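# Stand bottles on ledges matching their cap colours

## Task

Put every bottle upright on the wall ledge whose coloured label strip is the same colour as that bottle's cap, with the bottle's entire base resting on the ledge. A bottle that topples or is left leaning counts as a failure.

## Robot and tools

Robot: a Rainbow Robotics RB-Y1. It has a two-wheel drive base with rear casters (0.58 m wide, 0.10 m ahead of the wheel axle, 0.57 m behind it, and a 0.58 m radius when spinning in place). It has a folding torso (the leg), a head with head_camera, and two arms. Each arm ends in a parallel gripper and carries a wrist camera (left_wrist_camera, right_wrist_camera) in a case that juts sideways and can strike things. The base cannot drive sideways.

Frames: all positions are in metres. The base frame has its origin on the floor between the drive wheels, with x forward, y to the left and z up. The left_hand and right_hand lines give the point between the finger pads, 0.03 m behind the tips. The fingers point along the hand's -z axis and close along its x axis. The chest point sits on the spine. base_odometry is measured from where the base started; heading is in rad, positive to the left. It only counts wheel rotation, so slips and bumps can corrupt it.

Tool move: runs one action and returns the state, plus images from the cameras listed in "cameras" (names as above, or "all"; [] gives none). The "pictures" line lists the images in order. With no action it simply reports, and by default shows all cameras.
- base: {"x_m_s", "turn_rad_s", "for_s"}. These are velocities, not a destination: forward speed in m/s (0.005 to 1.5 either sign, or 0) and left turn rate in rad/s (0.02 to 1.509 either sign, or 0), applied for for_s seconds (0.1 to 5), then the base brakes. A key you omit means 0. Distance is roughly speed × for_s. Acceleration is 0.4 m/s² (turning 0.5 rad/s²). The base will not stop on hitting furniture.
- joints: absolute targets keyed by joint name, in rad (grippers in m of opening, 0 to 0.1). Torso: torso_squat_rad 0..1.2 (lowers chest), torso_shift_rad -0.3..0.6 (hips forward), torso_pitch_rad -0.2..1.4 (bow forward), torso_yaw_rad -1.5..1.5 (left positive; lift both arms out 0.2 rad or more first). Combined torso limits also apply: squat+shift<=1.52, squat-shift+pitch<=1.57, shift+0.5pitch-0.4squat<=0.7, shift+0.3pitch-0.5squat<=0.39. Arm joints per side: shoulder_pitch (negative swings forward and up), shoulder_roll (left positive / right negative lifts outward), shoulder_yaw, elbow (-2.617..0.01, negative bends), forearm_roll, wrist_pitch, hand_roll. head_pan_rad ±0.523 (left positive); head_tilt_rad -0.35..1.57 (positive looks down).
- target: moves one hand to an absolute pose in the base frame: side "left" or "right", x, y, z in m (-3 to 3), and quat_wxyz in the same form the hand lines print. It is solved once into joint angles, so the hand travels on an arc; break long moves into short steps. Its status is "reached" (within 10 mm and 2°), "short" (with the miss distance), or "refused" (with the reason). It cannot be sent while an earlier move is still running.
- min_time_s (0.1..8): the shortest duration allowed for arm, head and torso motions.
- contact_limits: gripper current in mA (200..672.5). It sets grip force and stays in effect until you change it.
- blocking: true or omitted means wait until everything stops. false returns within about 0.5 s while motion continues.
A valid action uses base and/or joints (with optional min_time_s or contact_limits), or target (with optional min_time_s), or contact_limits alone. A call with an unknown key is invalid. An out-of-range value is refused, and a refusal or an unplanned stop cancels the remaining move, wait and finished_scene calls in that reply.

wait(seconds 0..10, cameras): lets the scene run with no new command. It returns early once motion has ended. stop(cameras): brakes all running motions; they report "stopped". zoom_image(camera, region [x0,y0,x1,y1] in pixels, at most 504×504): gives a closer look at the latest image. finished_scene(scene): ends the current scene; send it as the reply's final call.

Result lines: move says "done" or the worst status it saw. joint_status, base_status and the hand statuses can be moving, done, off_target (stopped away from target, may still push), not_followed / "joint command not followed" (a collision check held the arm back), time_out, contact_stop (torso only), limit_stop_at_<name> (self-collision guard or built-in limit), torque_fault, or limit_stop_at_motor_heat. on_its_own lists things the robot did by itself. motor_effort gives wheel load in %, with the peak in brackets; above about 30 at rest means the base is pushing on something. wheel_motors_off=1 means the wheels are shut off for 2 s. lidar_m gives 12 distances in 30° sectors, starting straight ahead and going counter-clockwise, seen in a plane 0.23 m above the floor. Joint torques, external torques, wrist force/torque (raw, with offsets) and motor temperatures are also reported, along with MOTOR HOT warnings from 65 °C.

Gripping: command an opening at least 0.005 m narrower than the bottle. "off_target" while holding is normal.

Avoid: knocking bottles over or pushing them off the work area, releasing a bottle that is still moving or dropping it, and setting it down tilted or partly off the ledge. Do not let the arms hit or squeeze each other, including fingers and camera cases; keep about 0.5 rad of outward shoulder roll. Do not ram furniture or walls with the base. Do not bow or squat fast with arms extended or while holding a load, and do not stop hard while driving bowed forward, since the robot can tip. Avoid heavy contact that overloads a joint (torque fault, 10 s freeze) and long stretched or straining poses that overheat motors. A loose object may occasionally be nudged by outside forces, so check the bottles before finishing.

Each tool is called after "Call:" as name([rows], argument=value, ...), one row to a line, values as JSON.

## Session

Call:
move()

Scene clock: 0.00 s.
Joint torques (N m): no reading
External joint torques (N m): no reading
Motor temperatures (°C): left_arm=[34 39 32 39 35 43 40] | right_arm=[33 36 34 35 35 34 43]
Wrist force (N): no reading
Wrist torque (N m): no reading
Wrist force, peak (N): no reading
base_odometry: x=+0.000 y=+0.000 heading=+0.000
lidar_m: 3.95 2.48 1.74 1.99 2.10 1.67 1.63 1.72 2.47 2.64 2.45 3.88
base_status: not commanded
joint_positions: torso_squat_rad=+0.350 torso_shift_rad=+0.000 torso_pitch_rad=+0.000 torso_yaw_rad=+0.000 left_shoulder_pitch_rad=-0.048 left_shoulder_roll_rad=+0.048 left_shoulder_yaw_rad=-0.029 left_elbow_rad=-0.126 left_forearm_roll_rad=+0.039 left_wrist_pitch_rad=+0.009 left_hand_roll_rad=-0.012 left_gripper_m=+0.100 right_shoulder_pitch_rad=-0.009 right_shoulder_roll_rad=-0.013 right_shoulder_yaw_rad=+0.007 right_elbow_rad=-0.267 right_forearm_roll_rad=-0.043 right_wrist_pitch_rad=+0.022 right_hand_roll_rad=-0.017 right_gripper_m=+0.100 head_pan_rad=+0.000 head_tilt_rad=+0.400
joint_status: not commanded
wheel_motors_off: 0
motor_effort: left_wheel=+1 right_wheel=-1
chest: x=-0.2280 y=-0.0002 z=+1.2475 quat_wxyz=(+1.000, +0.000, +0.000, +0.000) (m; base frame)
left_hand: x=-0.1340 y=+0.2540 z=+0.5691 quat_wxyz=(+0.996, +0.022, -0.081, -0.010) (m; base frame)
right_hand: x=-0.0969 y=-0.2280 z=+0.5737 quat_wxyz=(+0.992, -0.001, -0.127, -0.024) (m; base frame)
pictures: head_camera, left_wrist_camera, right_wrist_camera

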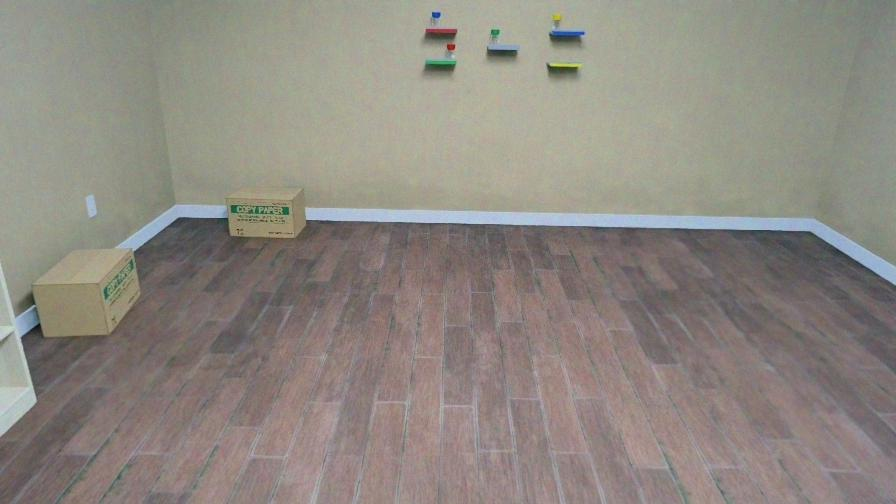

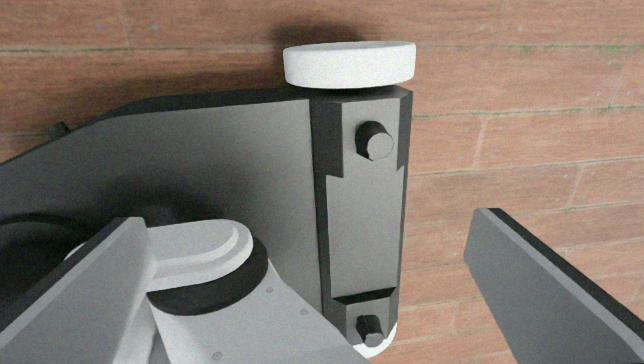

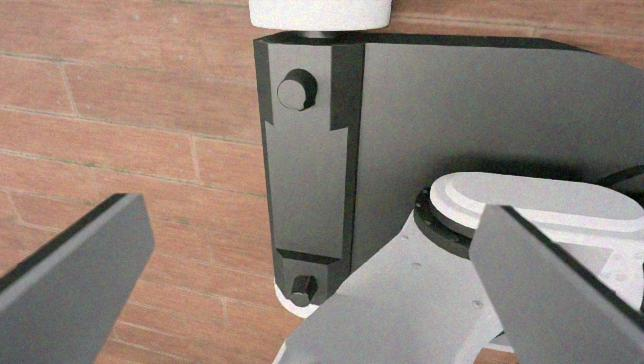

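Call:
zoom_image(camera="head_camera", region=[400, 0, 620, 124])

Scaled by 2.291 from the camera's 896x504 image, which has a finer 1280x720 frame.

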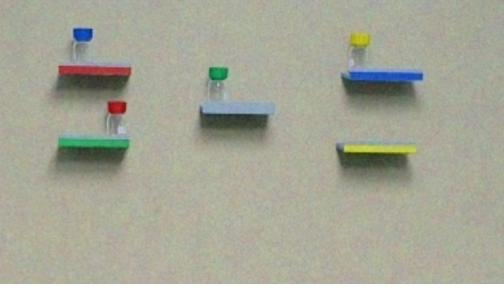

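Call:
move(base={"x_m_s": 0.5, "for_s": 4.6}, joints={"head_tilt_rad": 0.1, "left_shoulder_roll_rad": 0.35, "right_shoulder_roll_rad": -0.35}, min_time_s=2, cameras=["head_camera"])

Scene clock: 13.63 s.
Joint torques (N m): left_arm=[-2.8 12.02 0 -0.26 -0.01 -0.45 0.29] | right_arm=[-1.57 -11.92 -0.39 -0.8 0.14 -0.46 -0.1]
External joint torques (N m): left_arm=[0.13 1.73 -0.62 0.26 -0.05 -0.02 0.29] | right_arm=[1.58 -1.31 0.72 0.7 0.07 0.09 -0.11]
Wrist force (N): left_arm=[0.1 -0.8 -5.1] | right_arm=[1.9 0.6 -4.5]
Wrist torque (N m): left_arm=[-0.13 0.09 -0.04] | right_arm=[-0.03 0.02 -0.18]
Wrist force, peak (N): left_arm=[0.1 0.9 -5.5] | right_arm=[0.4 -2.5 -6.3]
move: done
base_odometry: x=+2.300 y=+0.001 heading=+0.000
lidar_m: 1.92 1.78 1.53 1.49 1.76 2.82 3.92 3.72 2.48 2.72 2.61 1.96
base_status: done (sent for 4.6 of 4.6 s)
joint_positions: torso_squat_rad=+0.350 torso_shift_rad=+0.000 torso_pitch_rad=+0.000 torso_yaw_rad=+0.000 left_shoulder_pitch_rad=-0.048 left_shoulder_roll_rad=+0.350 left_shoulder_yaw_rad=-0.029 left_elbow_rad=-0.126 left_forearm_roll_rad=+0.039 left_wrist_pitch_rad=+0.009 left_hand_roll_rad=-0.012 left_gripper_m=+0.100 right_shoulder_pitch_rad=-0.009 right_shoulder_roll_rad=-0.350 right_shoulder_yaw_rad=+0.007 right_elbow_rad=-0.267 right_forearm_roll_rad=-0.043 right_wrist_pitch_rad=+0.022 right_hand_roll_rad=-0.017 right_gripper_m=+0.100 head_pan_rad=+0.000 head_tilt_rad=+0.100
joint_status: all done
wheel_motors_off: 0
motor_effort: left_wheel=+3(38) right_wheel=-3(26)
chest: x=-0.2280 y=-0.0002 z=+1.2475 quat_wxyz=(+1.000, +0.000, +0.000, +0.000) (m; base frame)
left_hand: x=-0.1322 y=+0.4788 z=+0.6141 quat_wxyz=(+0.982, +0.172, -0.081, -0.015) (m; base frame)
right_hand: x=-0.0964 y=-0.4771 z=+0.6189 quat_wxyz=(+0.977, -0.168, -0.129, -0.004) (m; base frame)
pictures: head_camera
camera_calibration:
head_camera: T_world_to_cam=[[-0.0332061, -0.999318, 0.0161303, -0.0256848], [-0.0635744, -0.0139946, -0.997879, 1.4899], [0.997425, -0.0341611, -0.0630664, 0.239776], [0, 0, 0, 1]] pos_world=[-0.145292, 0.00337435, 1.50228]

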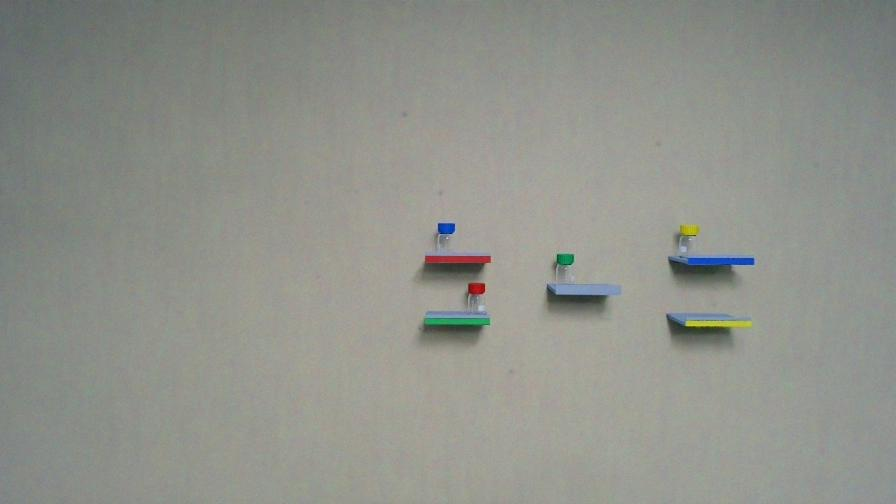

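Call:
zoom_image(camera="head_camera", region=[400, 200, 640, 335])

Call:
zoom_image(camera="head_camera", region=[640, 210, 780, 340])

Scaled by 2.100 from the camera's 896x504 image, which has a finer 1280x720 frame.

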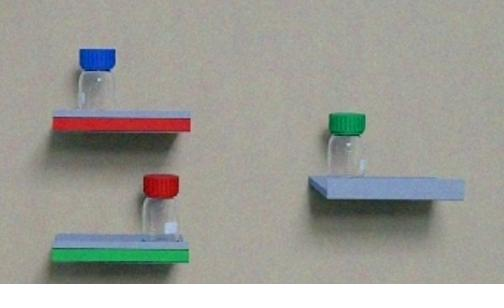

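Scaled by 3.600 from the camera's 896x504 image, which has a finer 1280x720 frame.

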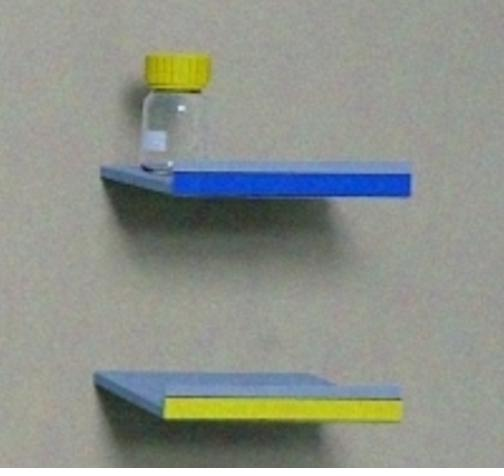

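Call:
move(base={"x_m_s": 0.4, "for_s": 3.1}, joints={"head_tilt_rad": 0.2}, cameras=["head_camera"])

Scene clock: 24.30 s.
Joint torques (N m): left_arm=[-2.41 11.98 -0.08 -0.37 -0.2 -0.44 0.2] | right_arm=[-1.85 -11.74 -0.71 -0.97 -0.01 -0.56 0.06]
External joint torques (N m): left_arm=[0.51 1.69 -0.71 0.15 -0.24 -0.02 0.21] | right_arm=[1.3 -1.13 0.39 0.53 -0.07 -0.01 0.05]
Wrist force (N): left_arm=[-0.3 -1.0 -4.8] | right_arm=[1.6 0.2 -6.0]
Wrist torque (N m): left_arm=[-0.09 0.04 -0.05] | right_arm=[0.08 -0.03 -0.21]
Wrist force, peak (N): left_arm=[0.3 -1.1 -5.1] | right_arm=[1.7 1.2 -6.0]
move: done
base_odometry: x=+3.540 y=+0.001 heading=+0.001
lidar_m: 0.69 0.73 0.91 1.82 1.60 2.14 5.15 3.25 2.84 2.32 0.95 0.71
base_status: done (sent for 3.1 of 3.1 s)
joint_positions: torso_squat_rad=+0.350 torso_shift_rad=+0.000 torso_pitch_rad=+0.000 torso_yaw_rad=+0.000 left_shoulder_pitch_rad=-0.048 left_shoulder_roll_rad=+0.350 left_shoulder_yaw_rad=-0.029 left_elbow_rad=-0.126 left_forearm_roll_rad=+0.039 left_wrist_pitch_rad=+0.009 left_hand_roll_rad=-0.012 left_gripper_m=+0.100 right_shoulder_pitch_rad=-0.009 right_shoulder_roll_rad=-0.350 right_shoulder_yaw_rad=+0.007 right_elbow_rad=-0.267 right_forearm_roll_rad=-0.043 right_wrist_pitch_rad=+0.022 right_hand_roll_rad=-0.017 right_gripper_m=+0.100 head_pan_rad=+0.000 head_tilt_rad=+0.200
joint_status: all done
wheel_motors_off: 0
motor_effort: left_wheel=+2(31) right_wheel=-3(18)
chest: x=-0.2280 y=-0.0002 z=+1.2475 quat_wxyz=(+1.000, +0.000, +0.000, +0.000) (m; base frame)
left_hand: x=-0.1322 y=+0.4788 z=+0.6141 quat_wxyz=(+0.982, +0.172, -0.081, -0.015) (m; base frame)
right_hand: x=-0.0965 y=-0.4771 z=+0.6189 quat_wxyz=(+0.977, -0.168, -0.129, -0.004) (m; base frame)
pictures: head_camera
camera_calibration:
head_camera: T_world_to_cam=[[-0.0313303, -0.999322, 0.0193469, -0.0299609], [-0.16285, -0.013994, -0.986552, 1.45307], [0.986153, -0.0340596, -0.162301, 0.381106], [0, 0, 0, 1]] pos_world=[-0.140135, 0.00337413, 1.49596]

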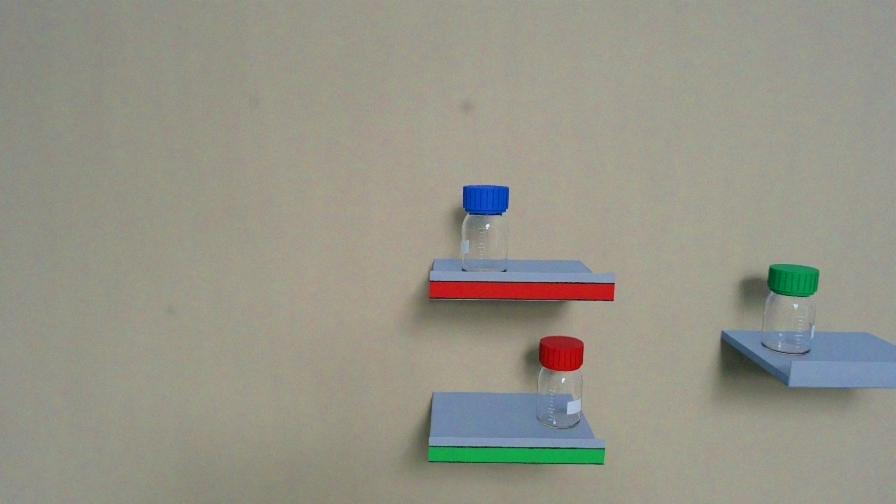

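Call:
zoom_image(camera="head_camera", region=[410, 170, 630, 310])

Call:
zoom_image(camera="head_camera", region=[410, 320, 630, 480])

Call:
zoom_image(camera="head_camera", region=[700, 250, 896, 400])

Scaled by 2.291 from the camera's 896x504 image, which has a finer 1280x720 frame.

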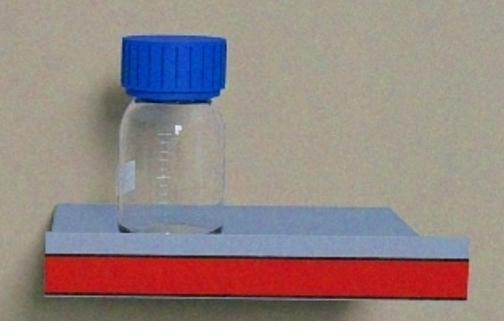

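Scaled by 2.291 from the camera's 896x504 image, which has a finer 1280x720 frame.

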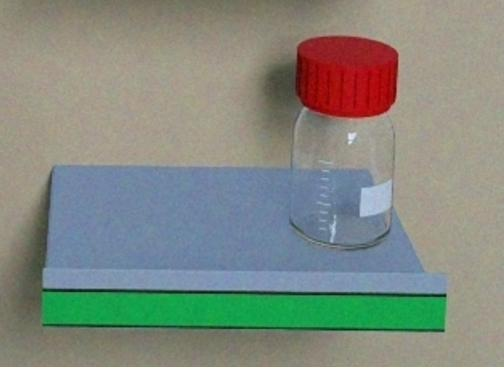

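Scaled by 2.571 from the camera's 896x504 image, which has a finer 1280x720 frame.

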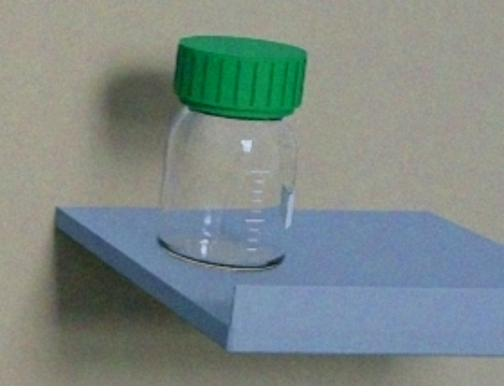

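Call:
move(base={"turn_rad_s": -0.8, "for_s": 1.9667}, joints={"torso_yaw_rad": 1.5, "head_tilt_rad": 0.35}, cameras=["head_camera"])

Scene clock: 32.70 s.
Joint torques (N m): left_arm=[-2.7 11.89 0.28 -0.45 -0.16 -0.59 0.31] | right_arm=[-2.01 -11.47 -0.41 -0.85 -0.08 -0.43 0]
External joint torques (N m): left_arm=[0.29 1.58 -0.34 0.11 -0.19 -0.16 0.31] | right_arm=[1.2 -0.87 0.69 0.67 -0.14 0.12 -0.01]
Wrist force (N): left_arm=[0.2 -1.3 -4.6] | right_arm=[1.6 1.0 -5.2]
Wrist torque (N m): left_arm=[-0.07 0.09 -0.02] | right_arm=[-0.07 -0.04 -0.12]
Wrist force, peak (N): left_arm=[0.2 -0.9 -5.1] | right_arm=[1.5 0.9 -6.3]
move: done
base_odometry: x=+3.540 y=+0.001 heading=-1.572
lidar_m: 2.24 0.94 0.71 0.69 0.73 0.92 1.82 1.60 2.62 5.15 3.22 2.84
base_status: done (sent for 1.97 of 1.97 s)
joint_positions: torso_squat_rad=+0.350 torso_shift_rad=+0.000 torso_pitch_rad=+0.000 torso_yaw_rad=+1.500 left_shoulder_pitch_rad=-0.048 left_shoulder_roll_rad=+0.350 left_shoulder_yaw_rad=-0.029 left_elbow_rad=-0.126 left_forearm_roll_rad=+0.039 left_wrist_pitch_rad=+0.009 left_hand_roll_rad=-0.012 left_gripper_m=+0.100 right_shoulder_pitch_rad=-0.009 right_shoulder_roll_rad=-0.350 right_shoulder_yaw_rad=+0.007 right_elbow_rad=-0.267 right_forearm_roll_rad=-0.043 right_wrist_pitch_rad=+0.022 right_hand_roll_rad=-0.017 right_gripper_m=+0.100 head_pan_rad=+0.000 head_tilt_rad=+0.350
joint_status: all done
wheel_motors_off: 0
motor_effort: left_wheel=+5(29) right_wheel=+1(24)
chest: x=-0.2280 y=-0.0002 z=+1.2475 quat_wxyz=(+0.732, +0.000, +0.000, +0.682) (m; base frame)
left_hand: x=-0.6986 y=+0.1297 z=+0.6139 quat_wxyz=(+0.729, +0.181, +0.058, +0.658) (m; base frame)
right_hand: x=+0.2575 y=+0.0975 z=+0.6193 quat_wxyz=(+0.718, -0.035, -0.209, +0.663) (m; base frame)
pictures: head_camera
camera_calibration:
head_camera: T_world_to_cam=[[0.994788, -0.0989926, 0.0244289, 0.196798], [-0.00728374, -0.307969, -0.951368, 1.44065], [0.101702, 0.946232, -0.307085, 0.390162], [0, 0, 0, 1]] pos_world=[-0.224959, 0.093973, 1.48559]

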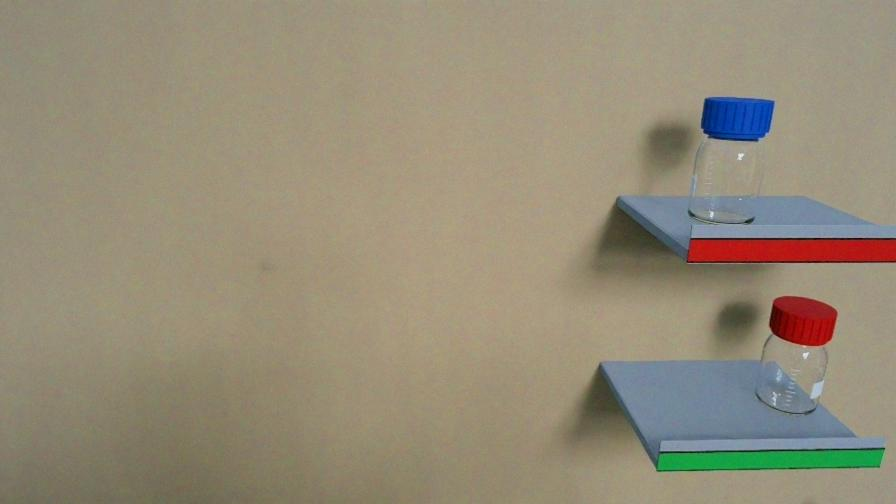

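Call:
move(base={"x_m_s": 0.4, "for_s": 2.1}, joints={"right_shoulder_pitch_rad": 0.5, "right_shoulder_roll_rad": -0.3, "right_shoulder_yaw_rad": 0.0, "right_elbow_rad": -2.2, "right_forearm_roll_rad": 0.0, "right_wrist_pitch_rad": 0.6, "right_hand_roll_rad": 1.57}, min_time_s=2.5, cameras=["head_camera", "right_wrist_camera"])

Scene clock: 42.77 s.
Joint torques (N m): left_arm=[-2.59 11.79 -0.08 -0.38 -0.12 -0.5 0.39] | right_arm=[-1.78 -4.09 -3.11 -9.01 0.34 -1.51 -0.13]
External joint torques (N m): left_arm=[0.4 1.47 -0.71 0.17 -0.15 -0.08 0.39] | right_arm=[0.9 0.73 0.5 1.11 -0.15 0.25 -0.11]
Wrist force (N): left_arm=[0.1 -1.0 -4.6] | right_arm=[4.9 3.3 -2.1]
Wrist torque (N m): left_arm=[-0.09 0.08 -0.03] | right_arm=[-0.19 0.16 -0.14]
Wrist force, peak (N): left_arm=[0.2 -1.0 -5.1] | right_arm=[5.0 4.6 -1.9]
move: done
base_odometry: x=+3.539 y=-0.839 heading=-1.572
lidar_m: 1.96 0.88 0.66 0.64 0.68 0.98 1.72 2.43 3.64 5.20 2.62 2.01
base_status: done (sent for 2.1 of 2.1 s)
joint_positions: torso_squat_rad=+0.350 torso_shift_rad=+0.000 torso_pitch_rad=+0.000 torso_yaw_rad=+1.500 left_shoulder_pitch_rad=-0.048 left_shoulder_roll_rad=+0.350 left_shoulder_yaw_rad=-0.029 left_elbow_rad=-0.126 left_forearm_roll_rad=+0.039 left_wrist_pitch_rad=+0.009 left_hand_roll_rad=-0.012 left_gripper_m=+0.100 right_shoulder_pitch_rad=+0.500 right_shoulder_roll_rad=-0.300 right_shoulder_yaw_rad=+0.000 right_elbow_rad=-2.200 right_forearm_roll_rad=+0.000 right_wrist_pitch_rad=+0.600 right_hand_roll_rad=+1.570 right_gripper_m=+0.100 head_pan_rad=+0.000 head_tilt_rad=+0.350
joint_status: all done
wheel_motors_off: 0
motor_effort: left_wheel=-2(33) right_wheel=+1(26)
chest: x=-0.2279 y=-0.0002 z=+1.2475 quat_wxyz=(+0.732, +0.000, +0.000, +0.682) (m; base frame)
left_hand: x=-0.6987 y=+0.1297 z=+0.6140 quat_wxyz=(+0.729, +0.181, +0.058, +0.658) (m; base frame)
right_hand: x=+0.1329 y=+0.3336 z=+0.9878 quat_wxyz=(-0.040, -0.154, -0.514, +0.843) (m; base frame)
pictures: head_camera, right_wrist_camera
camera_calibration:
head_camera: T_world_to_cam=[[0.994798, -0.0989304, 0.0243032, 0.196881], [-0.00738361, -0.30796, -0.951371, 1.44063], [0.101604, 0.946242, -0.307088, 0.390133], [0, 0, 0, 1]] pos_world=[-0.224859, 0.0939727, 1.48559]
right_wrist_camera: T_world_to_cam=[[0.932743, -0.0820257, 0.351086, -0.448167], [0.120819, -0.846362, -0.518723, 0.805731], [0.339695, 0.526253, -0.779529, 0.621458], [0, 0, 0, 1]] pos_world=[0.109571, 0.318135, 1.05974]

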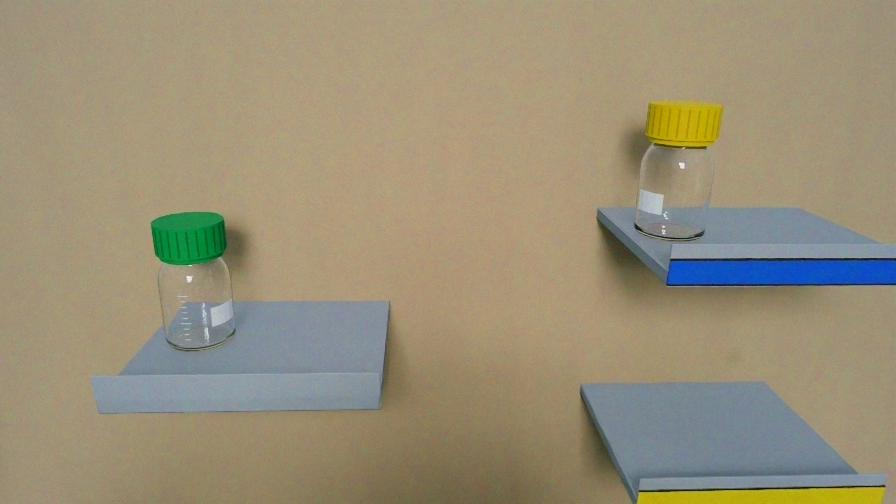

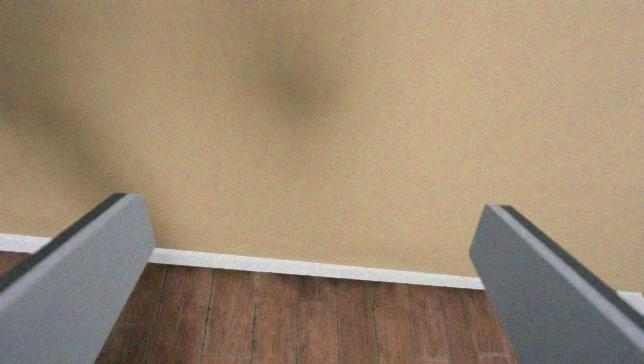

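Call:
zoom_image(camera="head_camera", region=[576, 80, 896, 300])

Call:
zoom_image(camera="head_camera", region=[576, 360, 896, 504])

Call:
zoom_image(camera="head_camera", region=[80, 200, 400, 420])

Scaled by 1.575 from the camera's 896x504 image, which has a finer 1280x720 frame.

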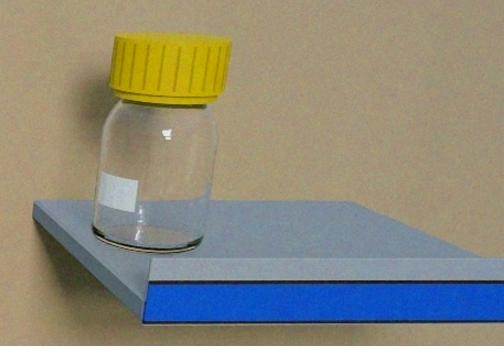

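Scaled by 1.575 from the camera's 896x504 image, which has a finer 1280x720 frame.

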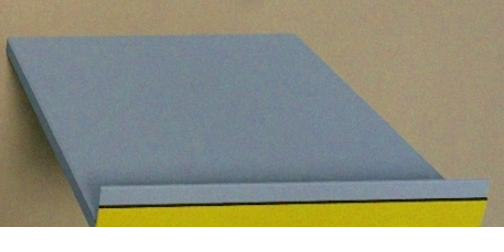

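Scaled by 1.575 from the camera's 896x504 image, which has a finer 1280x720 frame.

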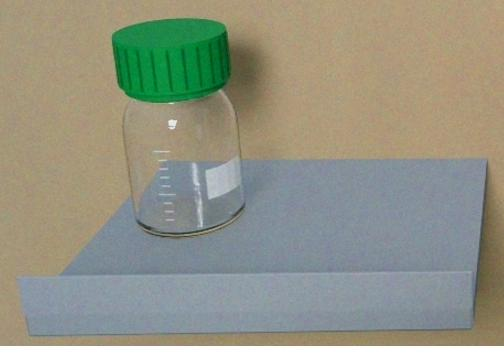

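Call:
move(base={"turn_rad_s": 0.35, "for_s": 0.7333})

Call:
move(base={"x_m_s": -0.3, "for_s": 1.1})

Call:
move(base={"turn_rad_s": -0.36, "for_s": 0.8667})

Call:
move(base={"x_m_s": 0.3, "for_s": 1.1}, cameras=["head_camera"])

Scene clock: 51.13 s.
Joint torques (N m): left_arm=[-3.22 11.29 -0.18 -0.4 -0.17 -0.4 0.3] | right_arm=[-1.54 -4.26 -2.78 -9.24 0.55 -1.66 0.01]
External joint torques (N m): left_arm=[-0.23 0.97 -0.8 0.16 -0.2 0.02 0.31] | right_arm=[1.14 0.56 0.84 0.89 0.05 0.1 0.03]
Wrist force (N): left_arm=[0.0 -0.9 -4.6] | right_arm=[4.4 3.5 -2.1]
Wrist torque (N m): left_arm=[-0.10 0.08 -0.04] | right_arm=[-0.20 0.05 -0.18]
Wrist force, peak (N): left_arm=[0.4 -0.8 -5.0] | right_arm=[5.2 4.6 -2.5]
move: done
base_odometry: x=+3.539 y=-0.839 heading=-1.316
lidar_m: 1.20 0.73 0.64 0.64 0.77 1.44 2.41 2.79 5.20 2.89 2.19 1.96
base_status: done (sent for 0.73 of 0.73 s)
joint_positions: torso_squat_rad=+0.350 torso_shift_rad=+0.000 torso_pitch_rad=+0.000 torso_yaw_rad=+1.500 left_shoulder_pitch_rad=-0.048 left_shoulder_roll_rad=+0.350 left_shoulder_yaw_rad=-0.029 left_elbow_rad=-0.126 left_forearm_roll_rad=+0.039 left_wrist_pitch_rad=+0.009 left_hand_roll_rad=-0.012 left_gripper_m=+0.100 right_shoulder_pitch_rad=+0.500 right_shoulder_roll_rad=-0.300 right_shoulder_yaw_rad=+0.000 right_elbow_rad=-2.200 right_forearm_roll_rad=+0.000 right_wrist_pitch_rad=+0.600 right_hand_roll_rad=+1.570 right_gripper_m=+0.100 head_pan_rad=+0.000 head_tilt_rad=+0.350
joint_status: not commanded
wheel_motors_off: 0
motor_effort: left_wheel=-2(30) right_wheel=+0(21)
chest: x=-0.2279 y=-0.0002 z=+1.2475 quat_wxyz=(+0.732, +0.000, +0.000, +0.681) (m; base frame)
left_hand: x=-0.6987 y=+0.1297 z=+0.6140 quat_wxyz=(+0.729, +0.181, +0.058, +0.658) (m; base frame)
right_hand: x=+0.1329 y=+0.3336 z=+0.9878 quat_wxyz=(-0.040, -0.154, -0.514, +0.843) (m; base frame)
pictures: none

Scene clock: 53.77 s.
Joint torques (N m): left_arm=[-3.18 10.49 0.28 -0.34 -0.08 -0.53 0.24] | right_arm=[-1.76 -4.9 -3.06 -8.9 0.56 -1.59 -0.11]
External joint torques (N m): left_arm=[-0.19 0.17 -0.35 0.21 -0.11 -0.1 0.25] | right_arm=[0.92 -0.08 0.56 1.22 0.06 0.17 -0.08]
Wrist force (N): left_arm=[0.1 -1.0 -4.7] | right_arm=[4.6 3.5 -2.1]
Wrist torque (N m): left_arm=[-0.12 0.08 -0.03] | right_arm=[-0.21 0.13 -0.17]
Wrist force, peak (N): left_arm=[0.2 -0.9 -5.0] | right_arm=[5.9 4.1 -1.7]
move: done
base_odometry: x=+3.456 y=-0.519 heading=-1.316
lidar_m: 1.39 0.83 0.74 0.74 0.89 1.43 2.07 2.49 5.11 4.23 2.54 2.27
base_status: done (sent for 1.1 of 1.1 s)
joint_positions: torso_squat_rad=+0.350 torso_shift_rad=+0.000 torso_pitch_rad=+0.000 torso_yaw_rad=+1.500 left_shoulder_pitch_rad=-0.048 left_shoulder_roll_rad=+0.350 left_shoulder_yaw_rad=-0.029 left_elbow_rad=-0.126 left_forearm_roll_rad=+0.039 left_wrist_pitch_rad=+0.009 left_hand_roll_rad=-0.012 left_gripper_m=+0.100 right_shoulder_pitch_rad=+0.500 right_shoulder_roll_rad=-0.300 right_shoulder_yaw_rad=+0.000 right_elbow_rad=-2.200 right_forearm_roll_rad=+0.000 right_wrist_pitch_rad=+0.600 right_hand_roll_rad=+1.570 right_gripper_m=+0.100 head_pan_rad=+0.000 head_tilt_rad=+0.350
joint_status: not commanded
wheel_motors_off: 0
motor_effort: left_wheel=+6(32) right_wheel=-2(24)
chest: x=-0.2280 y=-0.0002 z=+1.2475 quat_wxyz=(+0.732, +0.000, +0.000, +0.681) (m; base frame)
left_hand: x=-0.6988 y=+0.1297 z=+0.6140 quat_wxyz=(+0.729, +0.181, +0.058, +0.658) (m; base frame)
right_hand: x=+0.1328 y=+0.3336 z=+0.9878 quat_wxyz=(-0.039, -0.154, -0.514, +0.843) (m; base frame)
pictures: none

Scene clock: 55.67 s.
Joint torques (N m): left_arm=[-3.03 10.58 0.04 -0.67 -0.06 -0.59 0.37] | right_arm=[-1.61 -4.95 -3.29 -9.06 0.38 -1.63 0.09]
External joint torques (N m): left_arm=[-0.05 0.26 -0.59 -0.12 -0.1 -0.17 0.37] | right_arm=[1.06 -0.13 0.33 1.06 -0.11 0.13 0.11]
Wrist force (N): left_arm=[0.1 -0.8 -4.5] | right_arm=[5.0 4.0 -2.2]
Wrist torque (N m): left_arm=[-0.12 0.08 -0.04] | right_arm=[-0.29 0.16 -0.12]
Wrist force, peak (N): left_arm=[0.3 -1.1 -4.8] | right_arm=[5.5 4.3 -1.9]
move: done
base_odometry: x=+3.456 y=-0.519 heading=-1.627
lidar_m: 2.28 1.06 0.77 0.75 0.77 1.06 1.43 2.08 2.90 5.10 2.76 2.34
base_status: done (sent for 0.87 of 0.87 s)
joint_positions: torso_squat_rad=+0.350 torso_shift_rad=+0.000 torso_pitch_rad=+0.000 torso_yaw_rad=+1.500 left_shoulder_pitch_rad=-0.048 left_shoulder_roll_rad=+0.350 left_shoulder_yaw_rad=-0.029 left_elbow_rad=-0.126 left_forearm_roll_rad=+0.039 left_wrist_pitch_rad=+0.009 left_hand_roll_rad=-0.012 left_gripper_m=+0.100 right_shoulder_pitch_rad=+0.500 right_shoulder_roll_rad=-0.300 right_shoulder_yaw_rad=+0.000 right_elbow_rad=-2.200 right_forearm_roll_rad=+0.000 right_wrist_pitch_rad=+0.600 right_hand_roll_rad=+1.570 right_gripper_m=+0.100 head_pan_rad=+0.000 head_tilt_rad=+0.350
joint_status: not commanded
wheel_motors_off: 0
motor_effort: left_wheel=+7(30) right_wheel=-1(22)
chest: x=-0.2280 y=-0.0002 z=+1.2475 quat_wxyz=(+0.732, +0.000, +0.000, +0.681) (m; base frame)
left_hand: x=-0.6988 y=+0.1298 z=+0.6140 quat_wxyz=(+0.729, +0.181, +0.058, +0.658) (m; base frame)
right_hand: x=+0.1328 y=+0.3336 z=+0.9878 quat_wxyz=(-0.039, -0.154, -0.514, +0.843) (m; base frame)
pictures: none

Scene clock: 58.07 s.
Joint torques (N m): left_arm=[-3.01 11.59 -0.1 -0.44 0.04 -0.4 0.19] | right_arm=[-1.88 -5.26 -3.16 -8.71 0.59 -1.78 -0.15]
External joint torques (N m): left_arm=[-0.02 1.27 -0.73 0.12 0.01 0.03 0.2] | right_arm=[0.8 -0.44 0.46 1.41 0.09 -0.01 -0.13]
Wrist force (N): left_arm=[0.0 -0.7 -4.6] | right_arm=[4.6 3.1 -2.2]
Wrist torque (N m): left_arm=[-0.12 0.06 -0.03] | right_arm=[-0.14 0.16 -0.14]
Wrist force, peak (N): left_arm=[0.0 -0.7 -5.1] | right_arm=[6.1 4.4 -2.5]
move: done
base_odometry: x=+3.437 y=-0.849 heading=-1.627
lidar_m: 1.94 1.06 0.77 0.74 0.77 1.06 1.74 2.41 3.56 5.10 2.54 1.99
base_status: done (sent for 1.1 of 1.1 s)
joint_positions: torso_squat_rad=+0.350 torso_shift_rad=+0.000 torso_pitch_rad=+0.000 torso_yaw_rad=+1.500 left_shoulder_pitch_rad=-0.048 left_shoulder_roll_rad=+0.350 left_shoulder_yaw_rad=-0.029 left_elbow_rad=-0.126 left_forearm_roll_rad=+0.039 left_wrist_pitch_rad=+0.009 left_hand_roll_rad=-0.012 left_gripper_m=+0.100 right_shoulder_pitch_rad=+0.500 right_shoulder_roll_rad=-0.300 right_shoulder_yaw_rad=+0.000 right_elbow_rad=-2.200 right_forearm_roll_rad=+0.000 right_wrist_pitch_rad=+0.600 right_hand_roll_rad=+1.570 right_gripper_m=+0.100 head_pan_rad=+0.000 head_tilt_rad=+0.350
joint_status: not commanded
wheel_motors_off: 0
motor_effort: left_wheel=-2(32) right_wheel=+0(25)
chest: x=-0.2279 y=-0.0002 z=+1.2475 quat_wxyz=(+0.732, +0.000, +0.000, +0.681) (m; base frame)
left_hand: x=-0.6986 y=+0.1298 z=+0.6140 quat_wxyz=(+0.729, +0.181, +0.058, +0.658) (m; base frame)
right_hand: x=+0.1329 y=+0.3336 z=+0.9878 quat_wxyz=(-0.039, -0.154, -0.514, +0.843) (m; base frame)
pictures: head_camera
camera_calibration:
head_camera: T_world_to_cam=[[0.994798, -0.0989304, 0.0243032, 0.196881], [-0.00738361, -0.30796, -0.951371, 1.44063], [0.101604, 0.946242, -0.307088, 0.390133], [0, 0, 0, 1]] pos_world=[-0.224859, 0.0939727, 1.48559]

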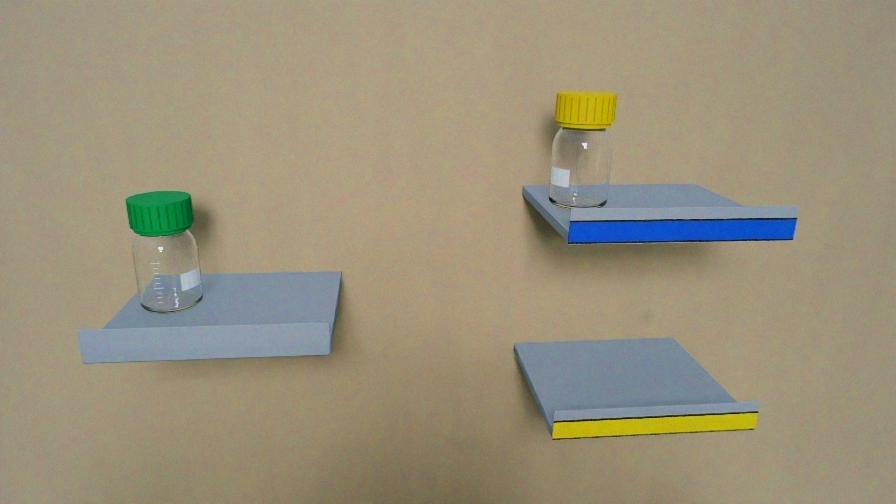

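Call:
zoom_image(camera="head_camera", region=[510, 80, 810, 250])

Call:
zoom_image(camera="head_camera", region=[500, 320, 780, 450])

Scaled by 1.680 from the camera's 896x504 image, which has a finer 1280x720 frame.

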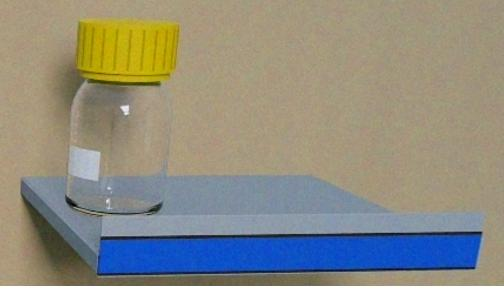

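Scaled by 1.800 from the camera's 896x504 image, which has a finer 1280x720 frame.

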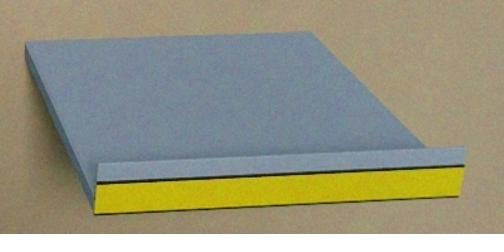

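Call:
move(target={"side": "right", "x": -0.052, "y": 0.45, "z": 1.405, "quat_wxyz": [0, 0, 0.7071, -0.7071]}, min_time_s=2, cameras=["head_camera", "right_wrist_camera"])

Scene clock: 63.27 s.
Joint torques (N m): left_arm=[-3.05 11.71 0.18 -0.52 -0.13 -0.45 0.25] | right_arm=[-15.88 -2.38 0.18 -2.7 0.49 -1.91 -0.03]
External joint torques (N m): left_arm=[-0.07 1.39 -0.45 0.03 -0.16 -0.03 0.25] | right_arm=[0.46 0.46 1.41 0.37 0.17 0.07 -0.02]
Wrist force (N): left_arm=[0.2 -0.9 -4.7] | right_arm=[2.9 4.0 0.4]
Wrist torque (N m): left_arm=[-0.11 0.09 -0.03] | right_arm=[-0.21 0.09 0.04]
Wrist force, peak (N): left_arm=[0.1 -1.0 -4.9] | right_arm=[5.6 4.1 -2.3]
move: done
base_odometry: x=+3.437 y=-0.849 heading=-1.627
lidar_m: 1.94 1.06 0.77 0.74 0.78 1.07 1.74 2.40 3.56 5.10 2.54 1.99
base_status: not commanded
joint_positions: torso_squat_rad=+0.350 torso_shift_rad=+0.000 torso_pitch_rad=+0.000 torso_yaw_rad=+1.500 left_shoulder_pitch_rad=-0.048 left_shoulder_roll_rad=+0.350 left_shoulder_yaw_rad=-0.029 left_elbow_rad=-0.126 left_forearm_roll_rad=+0.039 left_wrist_pitch_rad=+0.009 left_hand_roll_rad=-0.012 left_gripper_m=+0.100 right_shoulder_pitch_rad=-0.812 right_shoulder_roll_rad=-0.087 right_shoulder_yaw_rad=+0.009 right_elbow_rad=-2.399 right_forearm_roll_rad=+0.126 right_wrist_pitch_rad=+1.613 right_hand_roll_rad=+1.405 right_gripper_m=+0.100 head_pan_rad=+0.000 head_tilt_rad=+0.350
joint_status: all done
wheel_motors_off: 0
motor_effort: left_wheel=-2(3) right_wheel=+0(1)
chest: x=-0.2279 y=-0.0002 z=+1.2475 quat_wxyz=(+0.732, +0.000, +0.000, +0.681) (m; base frame)
left_hand: x=-0.6986 y=+0.1297 z=+0.6140 quat_wxyz=(+0.729, +0.181, +0.058, +0.658) (m; base frame)
right_hand: x=-0.0518 y=+0.4499 z=+1.4050 quat_wxyz=(+0.000, +0.000, -0.707, +0.707) (m; base frame)
right_hand_status: reached (checked arc, planned for 2.0 s): 0 mm and 0.0 deg off.
pictures: head_camera, right_wrist_camera
camera_calibration:
head_camera: T_world_to_cam=[[0.994798, -0.0989304, 0.0243032, 0.196881], [-0.00738361, -0.30796, -0.951371, 1.44063], [0.101604, 0.946242, -0.307088, 0.390133], [0, 0, 0, 1]] pos_world=[-0.224859, 0.0939727, 1.48559]
right_wrist_camera: T_world_to_cam=[[0.998533, -0.0171559, 0.0513572, -0.01753], [0.0360953, -0.496093, -0.867519, 1.47102], [0.040361, 0.8681, -0.494746, 0.378819], [0, 0, 0, 1]] pos_world=[-0.0508821, 0.400609, 1.46446]

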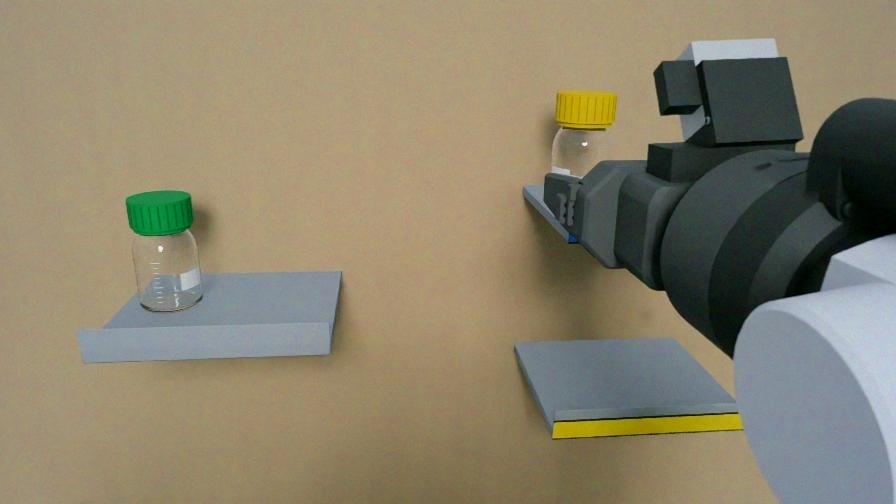

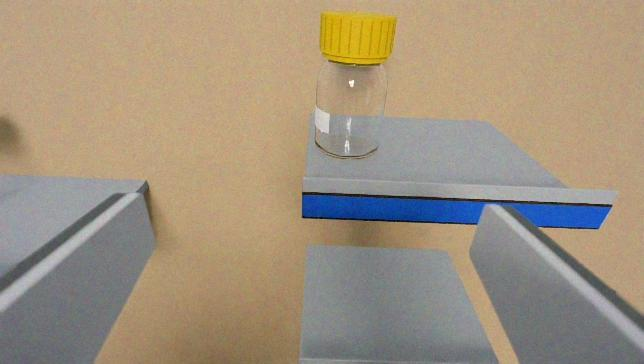

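Call:
zoom_image(camera="head_camera", region=[500, 20, 896, 340])

Call:
zoom_image(camera="right_wrist_camera", region=[280, 0, 640, 240])

Scaled by 1.273 from the camera's 896x504 image, which has a finer 1280x720 frame.

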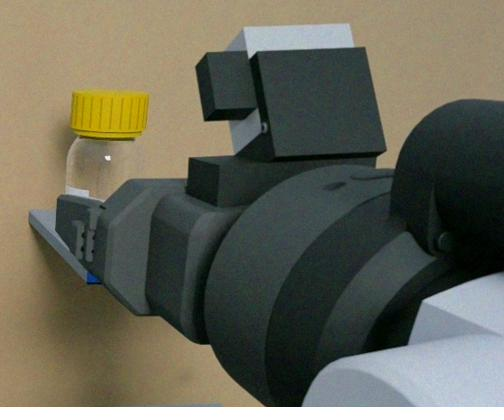

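Scaled by 1.400 from the camera's 644x364 image, which has a finer 1265x715 frame.

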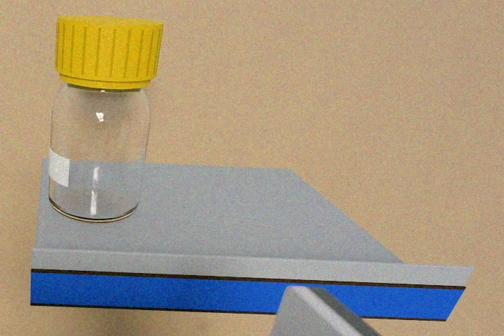

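Call:
move(target={"side": "right", "x": -0.026, "y": 0.55, "z": 1.405, "quat_wxyz": [0, 0, 0.7071, -0.7071]}, min_time_s=1.2, cameras=["head_camera", "right_wrist_camera"])

Scene clock: 69.83 s.
Joint torques (N m): left_arm=[-3.34 11.63 0.1 -0.59 -0.2 -0.42 0.2] | right_arm=[-20.56 -5.72 -1.99 -5.16 0.16 -1.79 0.21]
External joint torques (N m): left_arm=[-0.35 1.32 -0.52 -0.04 -0.23 0 0.2] | right_arm=[-0.47 -0.65 -0.6 0.64 -0.19 0.19 0.22]
Wrist force (N): left_arm=[0.2 -0.8 -4.8] | right_arm=[2.5 4.9 1.0]
Wrist torque (N m): left_arm=[-0.13 0.09 -0.04] | right_arm=[-0.30 0.06 -0.11]
Wrist force, peak (N): left_arm=[0.1 -1.1 -4.9] | right_arm=[3.0 5.7 0.6]
move: done
base_odometry: x=+3.437 y=-0.849 heading=-1.627
lidar_m: 1.95 1.06 0.78 0.74 0.77 1.06 1.75 2.41 3.56 5.10 2.54 1.99
base_status: not commanded
joint_positions: torso_squat_rad=+0.350 torso_shift_rad=+0.000 torso_pitch_rad=+0.000 torso_yaw_rad=+1.500 left_shoulder_pitch_rad=-0.048 left_shoulder_roll_rad=+0.350 left_shoulder_yaw_rad=-0.029 left_elbow_rad=-0.126 left_forearm_roll_rad=+0.039 left_wrist_pitch_rad=+0.009 left_hand_roll_rad=-0.012 left_gripper_m=+0.100 right_shoulder_pitch_rad=-0.890 right_shoulder_roll_rad=-0.156 right_shoulder_yaw_rad=-0.097 right_elbow_rad=-1.978 right_forearm_roll_rad=+0.018 right_wrist_pitch_rad=+1.270 right_hand_roll_rad=+1.415 right_gripper_m=+0.100 head_pan_rad=+0.000 head_tilt_rad=+0.350
joint_status: all done
wheel_motors_off: 0
motor_effort: left_wheel=-1(2) right_wheel=+0(1)
chest: x=-0.2279 y=-0.0002 z=+1.2475 quat_wxyz=(+0.732, +0.000, +0.000, +0.681) (m; base frame)
left_hand: x=-0.6986 y=+0.1297 z=+0.6140 quat_wxyz=(+0.729, +0.181, +0.058, +0.658) (m; base frame)
right_hand: x=-0.0262 y=+0.5500 z=+1.4049 quat_wxyz=(+0.000, +0.000, -0.707, +0.707) (m; base frame)
right_hand_status: reached (checked arc, planned for 1.2 s): 0 mm and 0.0 deg off.
pictures: head_camera, right_wrist_camera
camera_calibration:
head_camera: T_world_to_cam=[[0.994798, -0.0989304, 0.0243032, 0.196881], [-0.00738361, -0.30796, -0.951371, 1.44063], [0.101604, 0.946242, -0.307088, 0.390133], [0, 0, 0, 1]] pos_world=[-0.224859, 0.0939727, 1.48559]
right_wrist_camera: T_world_to_cam=[[0.998534, -0.016589, 0.0515143, -0.0419776], [0.0364952, -0.496472, -0.867285, 1.51943], [0.0399628, 0.867894, -0.495139, 0.291452], [0, 0, 0, 1]] pos_world=[-0.0251831, 0.50071, 1.46426]

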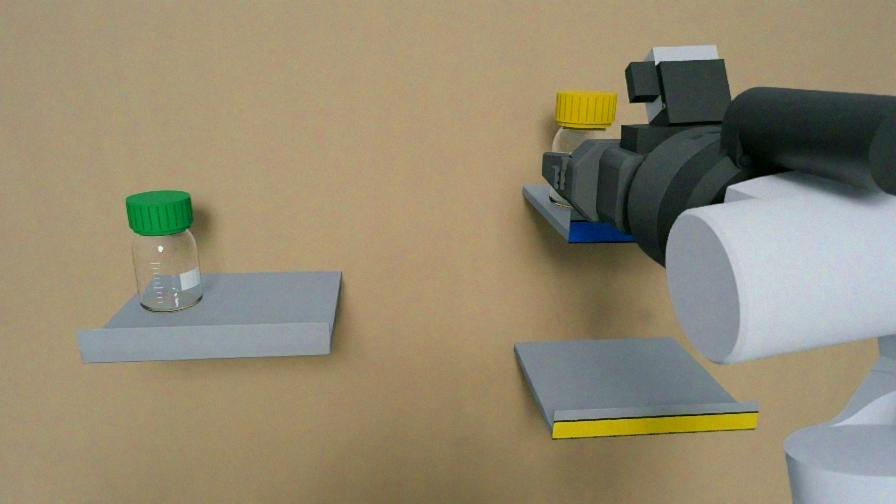

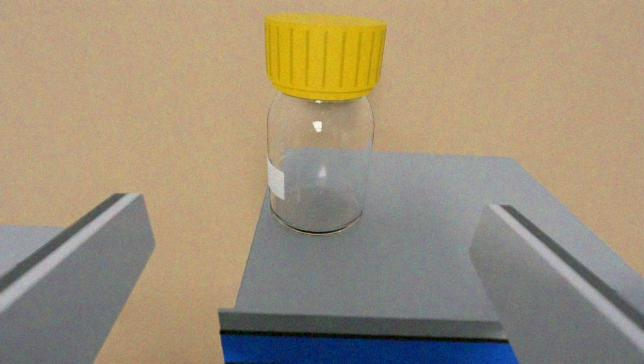

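Call:
move(target={"side": "right", "x": -0.025, "y": 0.637, "z": 1.405, "quat_wxyz": [0, 0, 0.7071, -0.7071]}, min_time_s=1.2, cameras=["head_camera", "right_wrist_camera"])

Scene clock: 72.13 s.
Joint torques (N m): left_arm=[-3.27 11.81 0.04 -0.46 -0.09 -0.46 0.35] | right_arm=[-22.04 -7.75 -2.37 -6.73 0.25 -1.52 0.22]
External joint torques (N m): left_arm=[-0.28 1.49 -0.58 0.1 -0.13 -0.03 0.36] | right_arm=[1.61 -0.89 -0.88 1.15 -0.14 0.46 0.23]
Wrist force (N): left_arm=[0.0 -1.2 -4.5] | right_arm=[3.2 4.6 1.3]
Wrist torque (N m): left_arm=[-0.09 0.06 -0.03] | right_arm=[-0.24 0.14 0.01]
Wrist force, peak (N): left_arm=[0.1 -0.9 -4.9] | right_arm=[2.7 -27.8 6.0]
move: done
base_odometry: x=+3.437 y=-0.849 heading=-1.627
lidar_m: 1.95 1.06 0.78 0.74 0.77 1.07 1.75 2.41 3.57 5.10 2.53 1.99
base_status: not commanded
joint_positions: torso_squat_rad=+0.350 torso_shift_rad=+0.000 torso_pitch_rad=+0.000 torso_yaw_rad=+1.500 left_shoulder_pitch_rad=-0.048 left_shoulder_roll_rad=+0.350 left_shoulder_yaw_rad=-0.029 left_elbow_rad=-0.126 left_forearm_roll_rad=+0.039 left_wrist_pitch_rad=+0.009 left_hand_roll_rad=-0.012 left_gripper_m=+0.100 right_shoulder_pitch_rad=-1.060 right_shoulder_roll_rad=-0.189 right_shoulder_yaw_rad=-0.120 right_elbow_rad=-1.513 right_forearm_roll_rad=+0.010 right_wrist_pitch_rad=+0.974 right_hand_roll_rad=+1.400 right_gripper_m=+0.100 head_pan_rad=+0.000 head_tilt_rad=+0.350
joint_status: all done
wheel_motors_off: 0
motor_effort: left_wheel=-3(3) right_wheel=+1(2)
chest: x=-0.2280 y=-0.0003 z=+1.2475 quat_wxyz=(+0.732, +0.000, +0.000, +0.681) (m; base frame)
left_hand: x=-0.6986 y=+0.1297 z=+0.6139 quat_wxyz=(+0.729, +0.181, +0.058, +0.658) (m; base frame)
right_hand: x=-0.0253 y=+0.6368 z=+1.4053 quat_wxyz=(+0.000, +0.000, -0.707, +0.707) (m; base frame)
right_hand_status: reached (checked arc, planned for 1.2 s): 0 mm and 0.0 deg off.
pictures: head_camera, right_wrist_camera
camera_calibration:
head_camera: T_world_to_cam=[[0.994788, -0.0990018, 0.0244098, 0.196817], [-0.00729498, -0.307877, -0.951398, 1.44065], [0.101705, 0.946261, -0.306995, 0.39012], [0, 0, 0, 1]] pos_world=[-0.224959, 0.0938727, 1.48559]
right_wrist_camera: T_world_to_cam=[[0.998523, -0.0164828, 0.0517624, -0.0417834], [0.0367954, -0.495775, -0.867671, 1.56301], [0.0399641, 0.868295, -0.494436, 0.215021], [0, 0, 0, 1]] pos_world=[-0.0243831, 0.587512, 1.46466]

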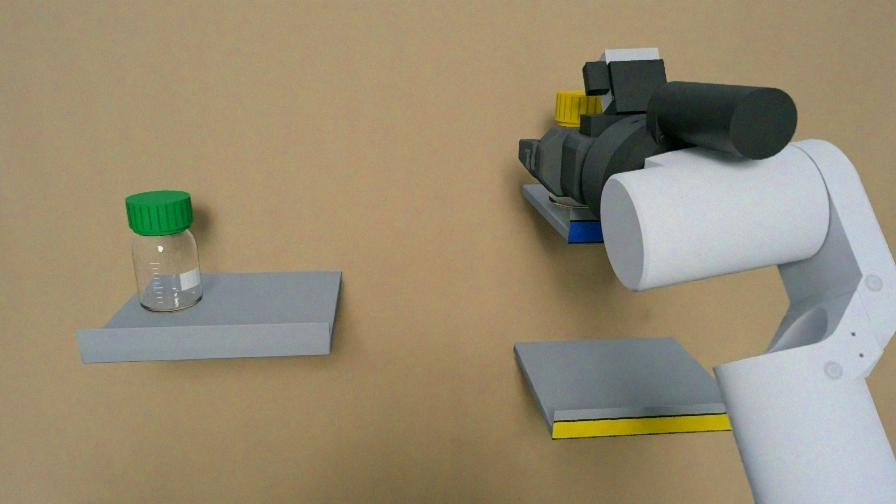

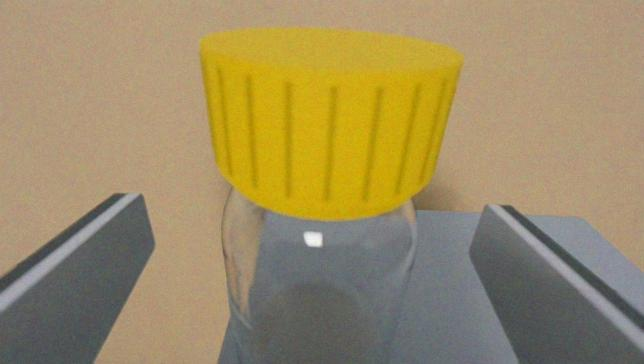

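Call:
zoom_image(camera="head_camera", region=[500, 30, 720, 260])

Scaled by 2.191 from the camera's 896x504 image, which has a finer 1280x720 frame.

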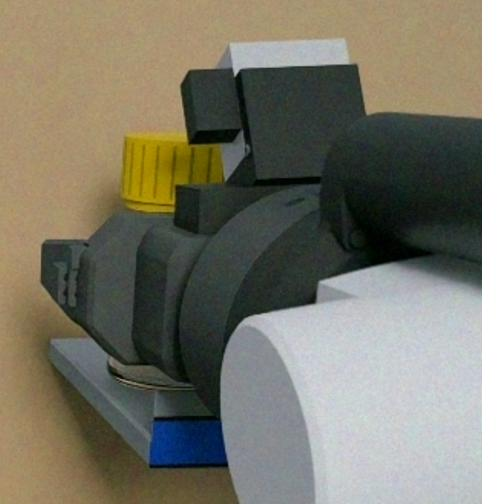

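Call:
move(joints={"right_gripper_m": 0.035}, cameras=["head_camera", "right_wrist_camera"])

Scene clock: 74.37 s.
Joint torques (N m): left_arm=[-2.98 11.49 0.41 -0.64 -0.11 -0.37 0.28] | right_arm=[-21.63 -8.12 -1.66 -6.43 0.28 -1.52 0.07]
External joint torques (N m): left_arm=[0.01 1.18 -0.22 -0.09 -0.15 0.06 0.29] | right_arm=[2.02 -1.25 -0.17 1.44 -0.1 0.46 0.08]
Wrist force (N): left_arm=[-0.1 -1.1 -4.8] | right_arm=[2.5 4.6 0.9]
Wrist torque (N m): left_arm=[-0.09 0.05 -0.03] | right_arm=[-0.42 0.05 -0.01]
Wrist force, peak (N): left_arm=[-0.1 -0.8 -5.0] | right_arm=[3.4 5.6 1.3]
move: off_target
base_odometry: x=+3.437 y=-0.849 heading=-1.627
lidar_m: 1.95 1.06 0.77 0.74 0.78 1.07 1.75 2.41 3.56 5.10 2.54 1.99
base_status: not commanded
joint_positions: torso_squat_rad=+0.350 torso_shift_rad=+0.000 torso_pitch_rad=+0.000 torso_yaw_rad=+1.500 left_shoulder_pitch_rad=-0.048 left_shoulder_roll_rad=+0.350 left_shoulder_yaw_rad=-0.029 left_elbow_rad=-0.126 left_forearm_roll_rad=+0.039 left_wrist_pitch_rad=+0.009 left_hand_roll_rad=-0.012 left_gripper_m=+0.100 right_shoulder_pitch_rad=-1.060 right_shoulder_roll_rad=-0.189 right_shoulder_yaw_rad=-0.120 right_elbow_rad=-1.513 right_forearm_roll_rad=+0.010 right_wrist_pitch_rad=+0.974 right_hand_roll_rad=+1.400 right_gripper_m=+0.055 head_pan_rad=+0.000 head_tilt_rad=+0.350
joint_status: right_gripper_m off_target (ended at +0.055, target +0.035)
wheel_motors_off: 0
motor_effort: left_wheel=-2(3) right_wheel=+1(2)
chest: x=-0.2280 y=-0.0003 z=+1.2475 quat_wxyz=(+0.732, +0.000, +0.000, +0.681) (m; base frame)
left_hand: x=-0.6986 y=+0.1297 z=+0.6139 quat_wxyz=(+0.729, +0.181, +0.058, +0.658) (m; base frame)
right_hand: x=-0.0253 y=+0.6368 z=+1.4053 quat_wxyz=(+0.000, +0.000, -0.707, +0.707) (m; base frame)
pictures: head_camera, right_wrist_camera
camera_calibration:
head_camera: T_world_to_cam=[[0.994788, -0.0990018, 0.0244098, 0.196817], [-0.00729498, -0.307877, -0.951398, 1.44065], [0.101705, 0.946261, -0.306995, 0.39012], [0, 0, 0, 1]] pos_world=[-0.224959, 0.0938727, 1.48559]
right_wrist_camera: T_world_to_cam=[[0.998519, -0.0165702, 0.0518122, -0.0418053], [0.0367932, -0.49582, -0.867645, 1.563], [0.0400666, 0.868267, -0.494477, 0.215099], [0, 0, 0, 1]] pos_world=[-0.0243828, 0.587511, 1.46466]

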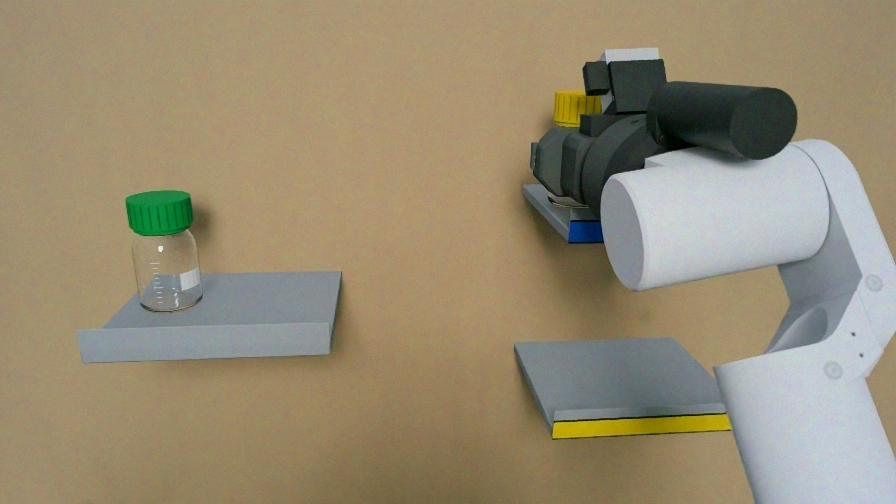

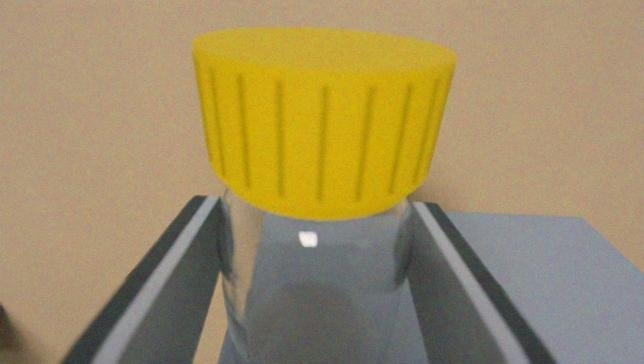

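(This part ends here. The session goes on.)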